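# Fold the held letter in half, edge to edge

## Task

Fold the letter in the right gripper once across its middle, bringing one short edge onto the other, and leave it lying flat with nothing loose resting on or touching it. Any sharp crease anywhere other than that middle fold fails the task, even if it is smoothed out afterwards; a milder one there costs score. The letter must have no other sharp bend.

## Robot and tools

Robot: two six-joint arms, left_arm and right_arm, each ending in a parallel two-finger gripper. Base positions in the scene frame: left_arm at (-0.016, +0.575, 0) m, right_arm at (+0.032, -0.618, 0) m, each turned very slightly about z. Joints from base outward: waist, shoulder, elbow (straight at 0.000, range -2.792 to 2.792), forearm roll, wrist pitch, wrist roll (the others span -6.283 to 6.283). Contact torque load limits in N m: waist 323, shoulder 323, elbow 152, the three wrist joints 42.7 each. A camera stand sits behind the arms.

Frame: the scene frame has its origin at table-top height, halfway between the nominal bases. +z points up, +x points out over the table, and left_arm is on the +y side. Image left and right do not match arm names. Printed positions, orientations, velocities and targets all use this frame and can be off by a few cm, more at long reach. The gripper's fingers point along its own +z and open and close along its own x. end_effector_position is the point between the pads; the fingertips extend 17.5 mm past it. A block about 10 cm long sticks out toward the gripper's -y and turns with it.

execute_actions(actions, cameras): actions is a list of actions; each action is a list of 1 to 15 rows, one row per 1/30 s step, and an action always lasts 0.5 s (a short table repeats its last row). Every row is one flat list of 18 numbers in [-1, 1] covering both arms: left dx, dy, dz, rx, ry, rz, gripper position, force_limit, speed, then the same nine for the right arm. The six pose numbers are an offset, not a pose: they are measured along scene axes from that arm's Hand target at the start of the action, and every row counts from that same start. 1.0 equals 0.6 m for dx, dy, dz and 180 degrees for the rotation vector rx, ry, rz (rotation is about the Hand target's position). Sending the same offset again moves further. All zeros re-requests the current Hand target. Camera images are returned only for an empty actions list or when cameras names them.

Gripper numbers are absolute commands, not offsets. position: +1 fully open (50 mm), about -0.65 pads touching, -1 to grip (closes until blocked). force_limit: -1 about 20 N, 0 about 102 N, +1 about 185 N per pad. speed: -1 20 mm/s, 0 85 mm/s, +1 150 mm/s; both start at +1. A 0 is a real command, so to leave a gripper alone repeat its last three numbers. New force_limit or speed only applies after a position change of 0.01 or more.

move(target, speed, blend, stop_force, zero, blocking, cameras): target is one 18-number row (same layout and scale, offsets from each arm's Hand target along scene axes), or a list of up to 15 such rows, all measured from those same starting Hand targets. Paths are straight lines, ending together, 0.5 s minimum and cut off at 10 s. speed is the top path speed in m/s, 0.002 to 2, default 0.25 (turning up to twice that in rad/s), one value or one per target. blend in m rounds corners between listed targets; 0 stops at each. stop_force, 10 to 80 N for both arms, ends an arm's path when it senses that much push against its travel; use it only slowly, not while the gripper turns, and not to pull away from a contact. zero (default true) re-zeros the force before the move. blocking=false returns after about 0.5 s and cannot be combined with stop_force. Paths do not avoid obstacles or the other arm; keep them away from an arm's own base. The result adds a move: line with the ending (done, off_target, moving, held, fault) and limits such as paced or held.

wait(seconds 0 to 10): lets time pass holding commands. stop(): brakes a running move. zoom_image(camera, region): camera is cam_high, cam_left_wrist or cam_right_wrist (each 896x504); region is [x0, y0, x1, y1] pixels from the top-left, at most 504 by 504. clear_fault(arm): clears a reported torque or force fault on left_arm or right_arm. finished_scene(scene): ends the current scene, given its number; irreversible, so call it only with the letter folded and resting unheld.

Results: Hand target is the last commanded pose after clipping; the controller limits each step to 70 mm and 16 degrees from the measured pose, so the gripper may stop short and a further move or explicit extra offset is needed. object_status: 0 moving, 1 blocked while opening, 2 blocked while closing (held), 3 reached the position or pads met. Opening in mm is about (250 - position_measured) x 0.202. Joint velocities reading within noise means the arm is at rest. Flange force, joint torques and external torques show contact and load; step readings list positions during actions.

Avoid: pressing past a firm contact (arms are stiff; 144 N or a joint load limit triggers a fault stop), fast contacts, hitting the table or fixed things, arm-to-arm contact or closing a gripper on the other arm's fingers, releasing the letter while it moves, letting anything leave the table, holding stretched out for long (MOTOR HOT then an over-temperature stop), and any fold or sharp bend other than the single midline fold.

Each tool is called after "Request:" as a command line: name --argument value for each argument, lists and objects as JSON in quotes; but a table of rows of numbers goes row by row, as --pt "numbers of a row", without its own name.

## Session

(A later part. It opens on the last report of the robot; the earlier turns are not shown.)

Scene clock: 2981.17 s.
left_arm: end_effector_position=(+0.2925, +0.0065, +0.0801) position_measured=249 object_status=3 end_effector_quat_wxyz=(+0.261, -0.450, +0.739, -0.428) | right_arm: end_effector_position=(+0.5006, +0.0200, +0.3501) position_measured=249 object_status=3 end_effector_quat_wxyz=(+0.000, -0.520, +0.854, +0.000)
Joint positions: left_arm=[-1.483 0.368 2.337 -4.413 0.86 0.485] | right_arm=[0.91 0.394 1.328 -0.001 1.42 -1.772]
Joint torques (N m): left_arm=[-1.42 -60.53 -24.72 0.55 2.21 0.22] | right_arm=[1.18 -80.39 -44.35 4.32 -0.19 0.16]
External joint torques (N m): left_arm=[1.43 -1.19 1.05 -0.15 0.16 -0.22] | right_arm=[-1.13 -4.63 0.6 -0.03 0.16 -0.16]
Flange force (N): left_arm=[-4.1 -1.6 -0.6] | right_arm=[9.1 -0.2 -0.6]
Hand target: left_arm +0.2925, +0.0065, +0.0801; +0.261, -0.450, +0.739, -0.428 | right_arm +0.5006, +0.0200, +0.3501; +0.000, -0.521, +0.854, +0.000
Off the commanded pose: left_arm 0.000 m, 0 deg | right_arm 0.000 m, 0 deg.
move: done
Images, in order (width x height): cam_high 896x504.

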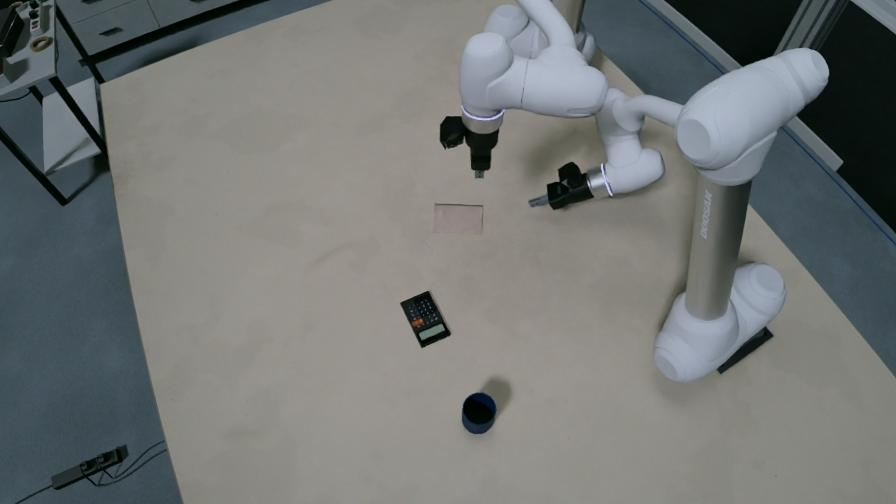

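Request:
zoom_image --camera "cam_high" --region '[440, 130, 520, 190]'

Request:
move --target '[0,0,0,0,0,0,-0.65,-1,0.5, 0.2,0.1333,-0.4,0,0,0,-0.65,-1,0]' --speed 0.25 --cameras '["cam_high"]'

Scaled by 6.300 from the camera's 896x504 image, which has a finer 1280x720 frame.

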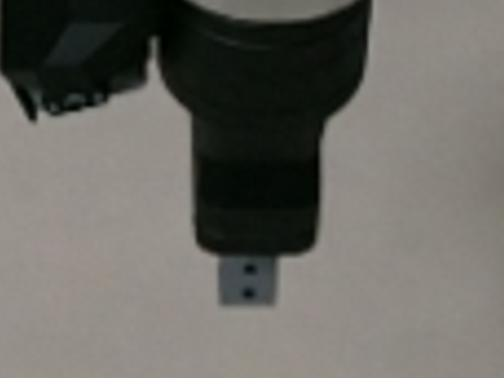

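Scene clock: 2988.83 s.
left_arm: end_effector_position=(+0.2925, +0.0065, +0.0801) position_measured=249 object_status=3 end_effector_quat_wxyz=(+0.261, -0.450, +0.739, -0.428) | right_arm: end_effector_position=(+0.6206, +0.1000, +0.1103) position_measured=249 object_status=3 end_effector_quat_wxyz=(+0.000, -0.521, +0.854, +0.000)
Joint positions: left_arm=[-1.483 0.368 2.337 -4.413 0.86 0.485] | right_arm=[0.863 0.726 1.24 -0.001 1.176 -1.818]
Joint torques (N m): left_arm=[-1.61 -60.87 -24.75 0.58 2.2 0.21] | right_arm=[0.97 -105.44 -41.86 4.1 -0.26 0.15]
External joint torques (N m): left_arm=[1.7 -1.02 1.05 -0.18 0.18 -0.21] | right_arm=[-1.01 -7.2 0.85 -0.09 0.23 -0.15]
Flange force (N): left_arm=[-4.2 -1.6 0.0] | right_arm=[13.5 1.6 -4.4]
Hand target: left_arm +0.2925, +0.0065, +0.0801; +0.261, -0.450, +0.739, -0.428 | right_arm +0.6206, +0.1000, +0.1101; +0.000, -0.521, +0.854, +0.000
Off the commanded pose: left_arm 0.000 m, 0 deg | right_arm 0.000 m, 0 deg.
move: done
Images, in order (width x height): cam_high 896x504.

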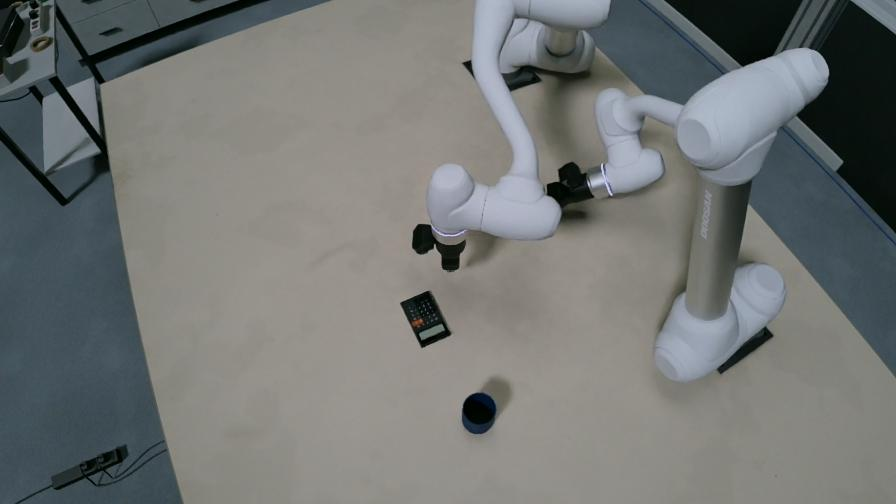

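Request:
zoom_image --camera "cam_high" --region '[410, 220, 490, 280]'

Request:
move --target '[0,0,0,0,0,0,-0.65,-1,0.5, -0.1,0.0,0.4,0,0,0,-0.65,-1,0]' --speed 0.25

Request:
move --target '[0,0,0,0,0,0,-0.65,-1,0.5, -0.1,-0.4666,-0.1,0,0,0,-0.65,-1,0]' --speed 0.25 --cameras '["cam_high"]'

Scaled by 6.300 from the camera's 896x504 image, which has a finer 1280x720 frame.

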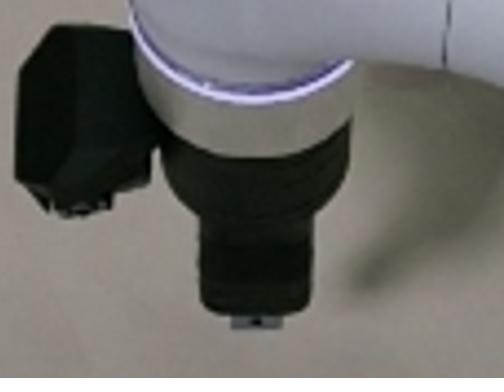

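Scene clock: 2996.50 s.
left_arm: end_effector_position=(+0.2925, +0.0065, +0.0801) position_measured=249 object_status=3 end_effector_quat_wxyz=(+0.261, -0.450, +0.739, -0.428) | right_arm: end_effector_position=(+0.5605, +0.1000, +0.3504) position_measured=249 object_status=3 end_effector_quat_wxyz=(+0.000, -0.521, +0.854, +0.000)
Joint positions: left_arm=[-1.483 0.368 2.337 -4.413 0.86 0.485] | right_arm=[0.913 0.567 1.066 0 1.509 -1.768]
Joint torques (N m): left_arm=[-1.65 -60.88 -24.61 0.57 2.17 0.18] | right_arm=[1.51 -96.6 -44.62 4.37 -0.25 0.08]
External joint torques (N m): left_arm=[1.7 -0.92 0.93 -0.17 0.2 -0.18] | right_arm=[-1.43 -4.97 0.57 -0.05 0.23 -0.08]
Flange force (N): left_arm=[-3.9 -1.6 0.3] | right_arm=[10.8 0.0 0.0]
Hand target: left_arm +0.2925, +0.0065, +0.0801; +0.261, -0.450, +0.739, -0.428 | right_arm +0.5606, +0.1000, +0.3501; +0.000, -0.521, +0.854, +0.000
Off the commanded pose: left_arm 0.000 m, 0 deg | right_arm 0.000 m, 0 deg.
move: done

Scene clock: 2998.07 s.
left_arm: end_effector_position=(+0.2925, +0.0065, +0.0801) position_measured=249 object_status=3 end_effector_quat_wxyz=(+0.261, -0.450, +0.739, -0.428) | right_arm: end_effector_position=(+0.5006, -0.1799, +0.2901) position_measured=249 object_status=3 end_effector_quat_wxyz=(+0.000, -0.521, +0.854, +0.000)
Joint positions: left_arm=[-1.483 0.368 2.337 -4.413 0.86 0.485] | right_arm=[0.714 0.181 1.72 -0.001 1.24 -1.968]
Joint torques (N m): left_arm=[-1.48 -60.75 -24.69 0.57 2.22 0.19] | right_arm=[1.57 -58.08 -42.5 4.1 -0.18 0.21]
External joint torques (N m): left_arm=[1.51 -0.97 1.02 -0.17 0.15 -0.19] | right_arm=[-1.69 -3.17 0.58 0 0.14 -0.21]
Flange force (N): left_arm=[-3.9 -1.5 -0.2] | right_arm=[6.7 -0.7 -1.2]
Hand target: left_arm +0.2925, +0.0065, +0.0801; +0.261, -0.450, +0.739, -0.428 | right_arm +0.5006, -0.1800, +0.2901; +0.000, -0.521, +0.854, +0.000
Off the commanded pose: left_arm 0.000 m, 0 deg | right_arm 0.000 m, 0 deg.
move: done
Images, in order (width x height): cam_high 896x504.

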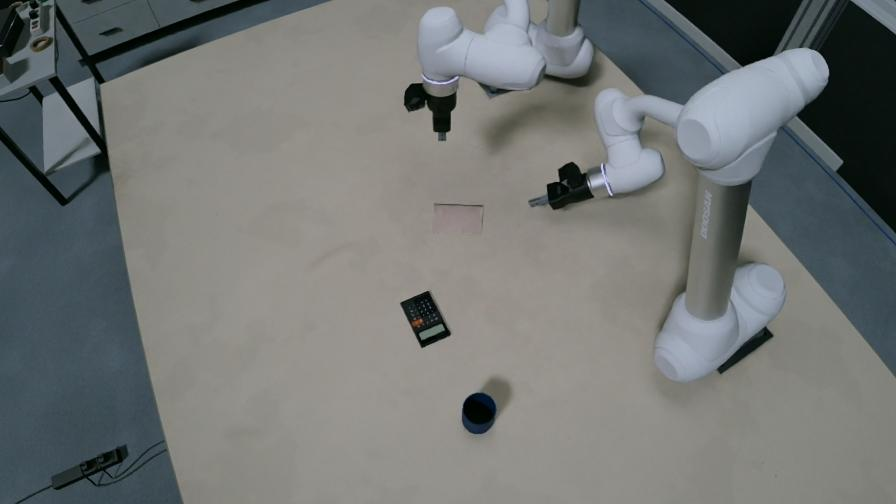

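Request:
zoom_image --camera "cam_high" --region '[400, 90, 480, 150]'

Request:
zoom_image --camera "cam_high" --region '[420, 190, 500, 250]'

Scaled by 6.300 from the camera's 896x504 image, which has a finer 1280x720 frame.

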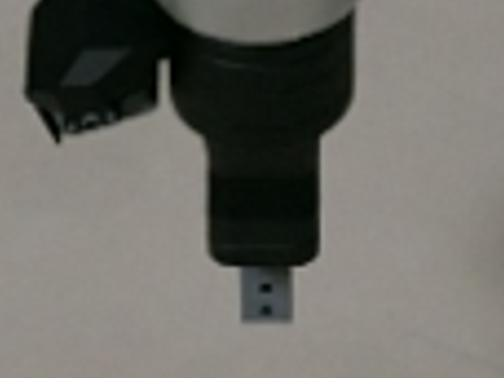

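Scaled by 6.300 from the camera's 896x504 image, which has a finer 1280x720 frame.

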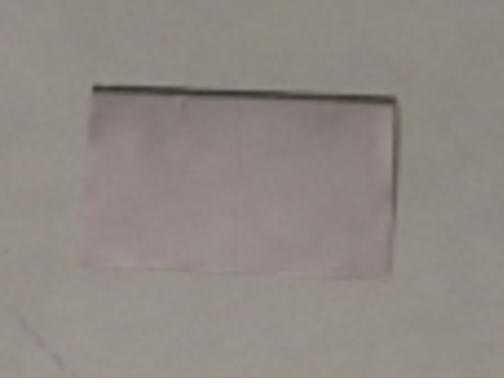

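Request:
move --target '[0,0,0.3667,0,0,0,-0.65,-1,0.5, -0.05,-0.3667,0.1,0,0,0,-0.65,-1,0]' --speed 0.2

Request:
move --target '[0,0,0,-0.102,-0.1976,0,-0.65,-1,0.5, 0,0,0,0,0,0,-0.65,-1,0]' --speed 0.2

Scene clock: 3486.63 s.
left_arm: end_effector_position=(+0.2925, +0.0065, +0.3001) position_measured=249 object_status=3 end_effector_quat_wxyz=(+0.261, -0.450, +0.739, -0.428) | right_arm: end_effector_position=(+0.4706, -0.4000, +0.3501) position_measured=249 object_status=3 end_effector_quat_wxyz=(+0.000, -0.521, +0.854, +0.000)
Joint positions: left_arm=[-1.483 0.011 2.187 -4.879 0.824 1.169] | right_arm=[0.407 -0.089 1.894 -0.001 1.337 -2.275]
Joint torques (N m): left_arm=[-1.51 -39.22 -40.73 2.52 0.96 0.27] | right_arm=[1.58 -31.66 -44.09 4.35 -0.22 0.14]
External joint torques (N m): left_arm=[1.52 -1.28 1.44 -0.13 0.09 -0.27] | right_arm=[-1.55 -1.81 0.99 -0.12 0.16 -0.14]
Flange force (N): left_arm=[-5.1 0.6 0.0] | right_arm=[5.9 0.0 0.5]
Hand target: left_arm +0.2925, +0.0065, +0.3001; +0.261, -0.450, +0.739, -0.428 | right_arm +0.4706, -0.4000, +0.3501; +0.000, -0.521, +0.854, +0.000
Off the commanded pose: left_arm 0.000 m, 0 deg | right_arm 0.000 m, 0 deg.
move: done

Scene clock: 3488.77 s.
left_arm: end_effector_position=(+0.2925, +0.0065, +0.3001) position_measured=249 object_status=3 end_effector_quat_wxyz=(-0.399, +0.334, -0.547, +0.655) | right_arm: end_effector_position=(+0.4706, -0.4000, +0.3501) position_measured=249 object_status=3 end_effector_quat_wxyz=(+0.000, -0.521, +0.854, +0.000)
Joint positions: left_arm=[-1.547 0.299 2.365 -4.169 1.504 0.411] | right_arm=[0.407 -0.089 1.894 -0.001 1.337 -2.275]
Joint torques (N m): left_arm=[-1.58 -54.95 -25.93 0.33 2.53 0.18] | right_arm=[1.63 -31.68 -44.23 4.34 -0.34 0.15]
External joint torques (N m): left_arm=[1.67 -0.93 1.13 -0.18 0.2 -0.18] | right_arm=[-1.63 -1.59 1.15 -0.11 0.28 -0.15]
Flange force (N): left_arm=[-4.3 -0.7 1.2] | right_arm=[5.9 -0.2 0.6]
Hand target: left_arm +0.2925, +0.0065, +0.3001; -0.399, +0.334, -0.547, +0.655 | right_arm +0.4706, -0.4000, +0.3501; +0.000, -0.521, +0.854, +0.000
Off the commanded pose: left_arm 0.000 m, 0 deg | right_arm 0.000 m, 0 deg.
move: done

Request:
move --target '[0.5125,0.4058,0.0833,0,0,0,-0.65,-1,0.5, 0,0,0,0,0,0,-0.65,-1,0]' --speed 0.2

Scene clock: 3497.00 s.
left_arm: end_effector_position=(+0.6000, +0.2499, +0.3501) position_measured=249 object_status=3 end_effector_quat_wxyz=(-0.399, +0.334, -0.547, +0.655) | right_arm: end_effector_position=(+0.4706, -0.4000, +0.3501) position_measured=249 object_status=3 end_effector_quat_wxyz=(+0.000, -0.521, +0.854, +0.000)
Joint positions: left_arm=[-0.598 0.162 2.394 -3.25 1.167 0.061] | right_arm=[0.407 -0.089 1.894 -0.001 1.337 -2.275]
Joint torques (N m): left_arm=[0.45 -43.39 -28.58 -1.97 2.77 0.19] | right_arm=[0.99 -31.45 -43.98 4.32 -0.31 0.13]
External joint torques (N m): left_arm=[-0.47 -1.13 1.13 -0.25 0.21 -0.19] | right_arm=[-0.87 -2.18 0.86 -0.08 0.25 -0.13]
Flange force (N): left_arm=[1.5 -1.6 -3.5] | right_arm=[5.3 1.4 -0.1]
Hand target: left_arm +0.6000, +0.2499, +0.3501; -0.399, +0.334, -0.547, +0.655 | right_arm +0.4706, -0.4000, +0.3501; +0.000, -0.521, +0.854, +0.000
Off the commanded pose: left_arm 0.000 m, 0 deg | right_arm 0.000 m, 0 deg.
move: done

Request:
move --target '[-0.6417,-0.2067,0,0,0,-0.5,-0.65,-1,0.5, 0,0,0,0,0,0,-0.65,-1,0]' --speed 0.25

Scene clock: 3507.70 s.
left_arm: end_effector_position=(+0.2150, +0.1259, +0.3501) position_measured=249 object_status=3 end_effector_quat_wxyz=(+0.181, -0.151, -0.623, +0.746) | right_arm: end_effector_position=(+0.4706, -0.4000, +0.3501) position_measured=249 object_status=3 end_effector_quat_wxyz=(+0.000, -0.521, +0.854, +0.000)
Joint positions: left_arm=[-0.599 0.163 2.393 -1.755 1.663 -0.585] | right_arm=[0.407 -0.089 1.894 -0.001 1.337 -2.275]
Joint torques (N m): left_arm=[-1.55 -36.72 -21.74 -1.84 2.34 0.21] | right_arm=[1.04 -31.05 -44.24 4.34 -0.24 0.12]
External joint torques (N m): left_arm=[1.59 -1.29 0.88 -0.24 0.15 -0.21] | right_arm=[-0.97 -2.55 1.12 -0.11 0.18 -0.12]
Flange force (N): left_arm=[2.8 -3.1 -3.2] | right_arm=[6.2 1.8 0.3]
Hand target: left_arm +0.2150, +0.1259, +0.3501; +0.181, -0.151, -0.623, +0.746 | right_arm +0.4706, -0.4000, +0.3501; +0.000, -0.521, +0.854, +0.000
Off the commanded pose: left_arm 0.000 m, 0 deg | right_arm 0.000 m, 0 deg.
move: done

Request:
move --target '[0.3917,0.4567,-0.0833,0.4939,-0.255,0,-0.65,-1,0.5, 0,0,0,0,0,0,-0.65,-1,0]' --speed 0.25

Scene clock: 3518.87 s.
left_arm: end_effector_position=(+0.4501, +0.3999, +0.3002) position_measured=249 object_status=3 end_effector_quat_wxyz=(+0.000, +0.236, +0.972, -0.002) | right_arm: end_effector_position=(+0.4706, -0.4000, +0.3501) position_measured=249 object_status=3 end_effector_quat_wxyz=(+0.000, -0.521, +0.854, +0.000)
Joint positions: left_arm=[-0.448 -0.053 1.953 -0.003 1.24 -1.52] | right_arm=[0.407 -0.089 1.894 -0.001 1.337 -2.275]
Joint torques (N m): left_arm=[-1.61 -34.09 -42.3 4.1 -0.03 0.19] | right_arm=[1.45 -31.31 -44.05 4.31 -0.24 0.15]
External joint torques (N m): left_arm=[1.63 -1.29 1.26 -0.09 0.03 -0.19] | right_arm=[-1.21 -2.43 0.91 -0.07 0.18 -0.16]
Flange force (N): left_arm=[4.2 2.4 0.9] | right_arm=[6.2 1.1 0.1]
Hand target: left_arm +0.4500, +0.3999, +0.3001; +0.000, +0.236, +0.972, -0.002 | right_arm +0.4706, -0.4000, +0.3501; +0.000, -0.521, +0.854, +0.000
Off the commanded pose: left_arm 0.000 m, 0 deg | right_arm 0.000 m, 0 deg.
move: done

Request:
move --target '[0.3068,0.3148,0.0885,0,0,-0.3417,-0.65,-1,0.5, 0,0,0,0,0,0,-0.65,-1,0]' --speed 0.25 --cameras '["cam_high"]'

Scene clock: 3530.43 s.
left_arm: end_effector_position=(+0.6341, +0.5888, +0.3532) position_measured=249 object_status=3 end_effector_quat_wxyz=(-0.001, +0.700, +0.714, -0.001) | right_arm: end_effector_position=(+0.4706, -0.4000, +0.3501) position_measured=249 object_status=3 end_effector_quat_wxyz=(+0.000, -0.521, +0.854, +0.000)
Joint positions: left_arm=[-0.053 0.169 1.618 -0.001 1.358 -0.052] | right_arm=[0.407 -0.089 1.894 -0.001 1.337 -2.275]
Joint torques (N m): left_arm=[-1.63 -59.13 -44.23 4.32 0.01 0.23] | right_arm=[1.65 -31.25 -43.98 4.3 -0.23 0.17]
External joint torques (N m): left_arm=[1.48 -0.89 1.78 -0.09 0.07 -0.23] | right_arm=[-1.67 -2.44 0.84 -0.06 0.17 -0.17]
Flange force (N): left_arm=[1.9 -4.6 2.1] | right_arm=[6.7 0.3 0.0]
Hand target: left_arm +0.6341, +0.5888, +0.3532; -0.001, +0.700, +0.714, -0.001 | right_arm +0.4706, -0.4000, +0.3501; +0.000, -0.521, +0.854, +0.000
Off the commanded pose: left_arm 0.000 m, 0 deg | right_arm 0.000 m, 0 deg.
move: done
Images, in order (width x height): cam_high 896x504.

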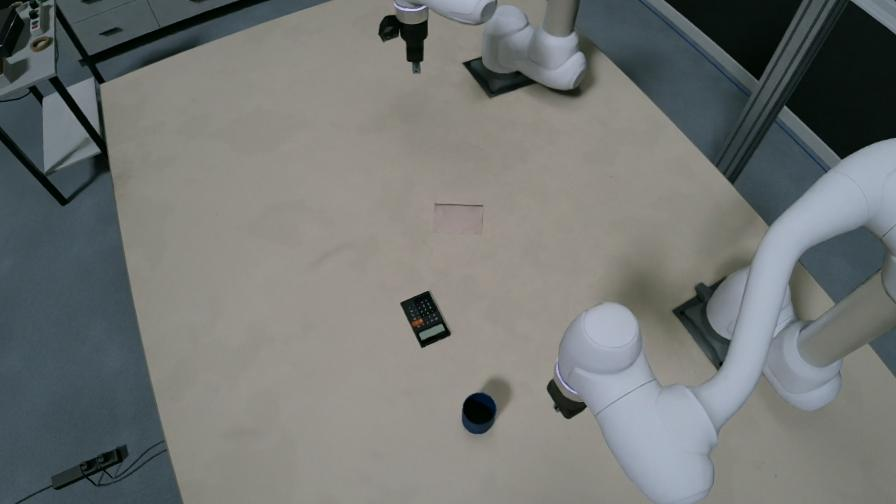

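Request:
move --pt "-0.14 -0.398 -0.122 0.2813 -0.0016 -0.4553 -0.65 -1 0.5 0 0 0 0 0 0 -0.65 -1 0" --pt "-0.4068 -0.8397 -0.347 -0.4338 0.1 0.7459 -0.65 -1 0.5 0 0 0 0 0 0 -0.65 -1 0" --speed 0.4 --blend '[0.03, 0]' --cameras '["all"]'

Scene clock: 3578.00 s.
left_arm: end_effector_position=(+0.3900, +0.0850, +0.1450) position_measured=249 object_status=3 end_effector_quat_wxyz=(+0.263, -0.457, +0.734, -0.429) | right_arm: end_effector_position=(+0.4706, -0.4000, +0.3501) position_measured=249 object_status=3 end_effector_quat_wxyz=(+0.000, -0.521, +0.854, +0.000)
Joint positions: left_arm=[-1.229 0.191 2.387 2.012 0.708 0.581] | right_arm=[0.407 -0.089 1.894 -0.001 1.337 -2.275]
Joint torques (N m): left_arm=[-0.79 -47.64 -29.66 0.12 2.09 0.12] | right_arm=[1.41 -31.51 -44.03 4.28 -0.22 0.17]
External joint torques (N m): left_arm=[0.74 -1.11 1.06 -0.13 0.14 -0.12] | right_arm=[-1.32 -1.63 1.01 -0.05 0.16 -0.18]
Flange force (N): left_arm=[-3.0 -0.4 -2.1] | right_arm=[5.4 0.2 0.6]
Hand target: left_arm +0.3900, +0.0850, +0.1450; +0.263, -0.457, +0.734, -0.429 | right_arm +0.4706, -0.4000, +0.3501; +0.000, -0.521, +0.854, +0.000
Off the commanded pose: left_arm 0.000 m, 0 deg | right_arm 0.000 m, 0 deg.
move: done

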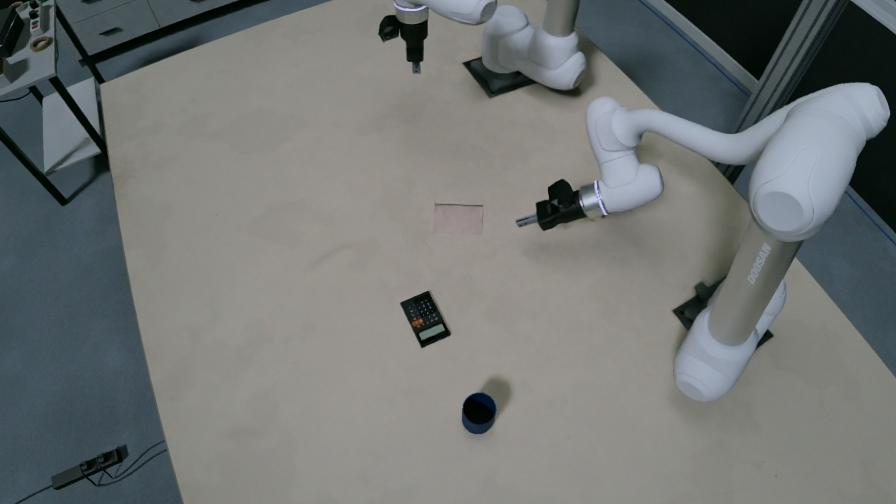

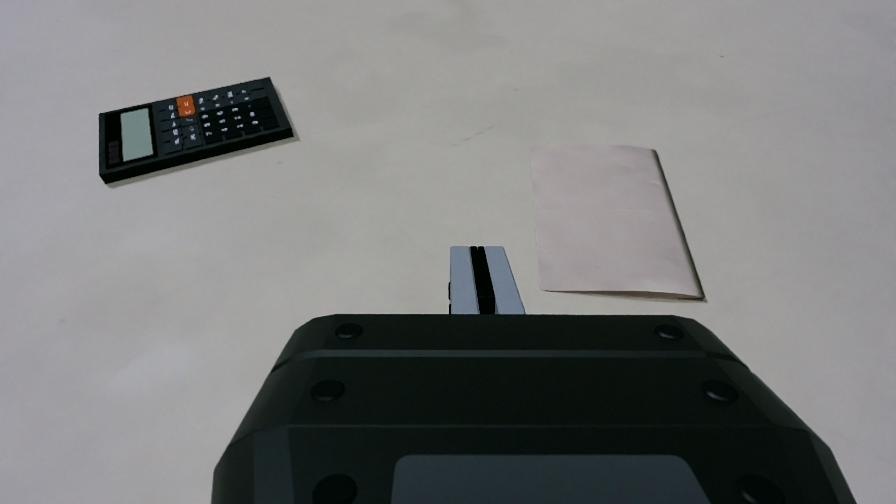

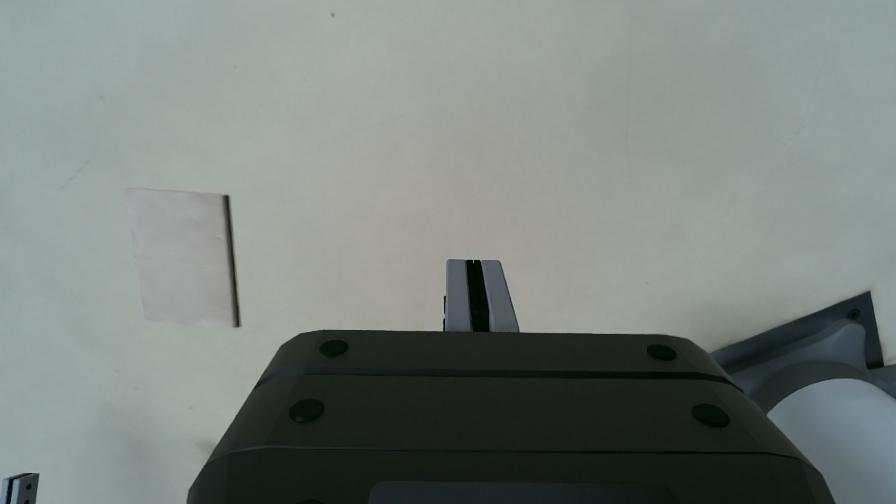

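Request:
zoom_image --camera "cam_left_wrist" --region '[515, 130, 725, 310]'

Scaled by 2.400 from the camera's 896x504 image, which has a finer 1280x720 frame.

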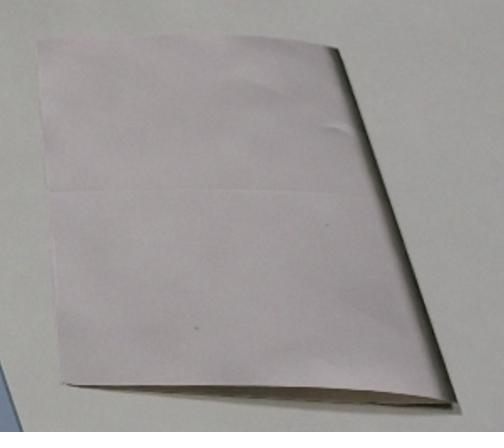

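Request:
move --pt "0.0275 -0.2997 -0.1892 0 0 0 -0.65 -1 0.5 0 0 0 0 0 0 -0.65 -1 0" --pt "0.0275 -0.2997 -0.208 0 0 0 -0.65 -1 0.5 0 0 0 0 0 0 -0.65 -1 0" --pt "0.0275 -0.2997 -0.17 0 0 0 -0.65 -1 0.5 0 0 0 0 0 0 -0.65 -1 0" --pt "0 0 0 0 0 0 -0.65 -1 0.5 0 0 0 0 0 0 -0.65 -1 0" --speed '[0.15, 0.03, 0.1, 0.2]' --blend '[0.004, 0, 0.01, 0]' --cameras '["cam_left_wrist"]'

Request:
zoom_image --camera "cam_left_wrist" --region '[515, 130, 725, 310]'

Scene clock: 3763.27 s.
left_arm: end_effector_position=(+0.3900, +0.0850, +0.1450) position_measured=249 object_status=3 end_effector_quat_wxyz=(+0.263, -0.457, +0.734, -0.429) | right_arm: end_effector_position=(+0.4706, -0.4000, +0.3501) position_measured=249 object_status=3 end_effector_quat_wxyz=(+0.000, -0.521, +0.854, +0.000)
Joint positions: left_arm=[-1.229 0.191 2.387 2.012 0.708 0.581] | right_arm=[0.407 -0.089 1.894 -0.001 1.337 -2.275]
Joint torques (N m): left_arm=[-1.92 -47.51 -29.77 0.2 2.05 0.22] | right_arm=[1.65 -31.66 -43.99 4.24 -0.21 0.15]
External joint torques (N m): left_arm=[1.92 -1.39 1.15 -0.21 0.19 -0.22] | right_arm=[-1.69 -1.69 0.9 -0.01 0.15 -0.15]
Flange force (N): left_arm=[-5.3 -1.3 -1.1] | right_arm=[5.8 -0.4 0.4]
Hand target: left_arm +0.3900, +0.0850, +0.1450; +0.263, -0.457, +0.734, -0.429 | right_arm +0.4706, -0.4000, +0.3501; +0.000, -0.521, +0.854, +0.000
Off the commanded pose: left_arm 0.000 m, 0 deg | right_arm 0.000 m, 0 deg.
move: done
Images, in order (width x height): cam_left_wrist 896x504.

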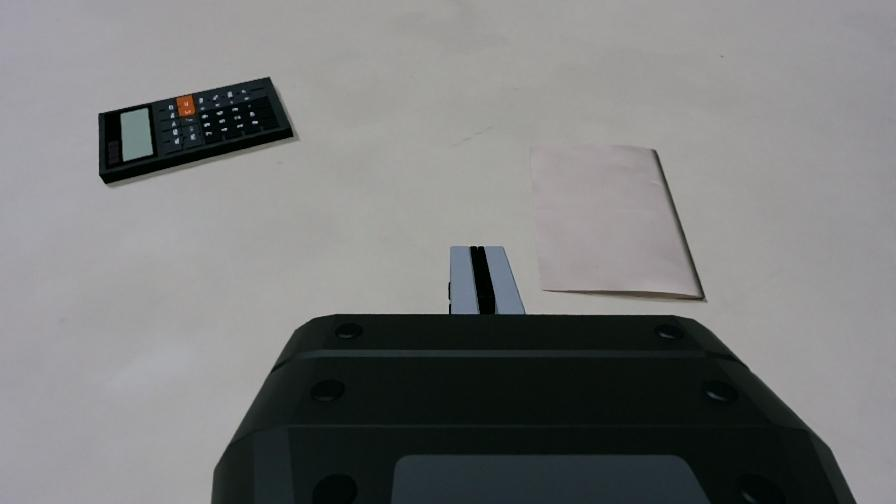

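Scaled by 2.400 from the camera's 896x504 image, which has a finer 1280x720 frame.

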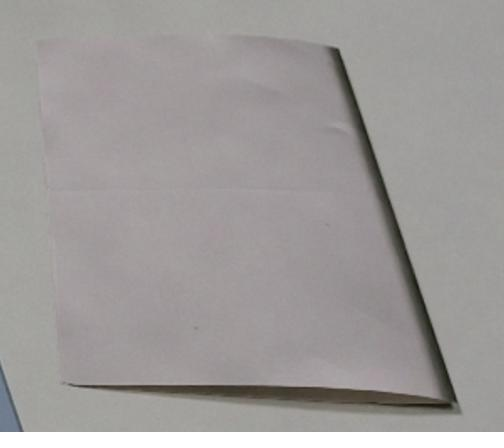

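Request:
finished_scene --scene 1

The scene is finished: the task was done.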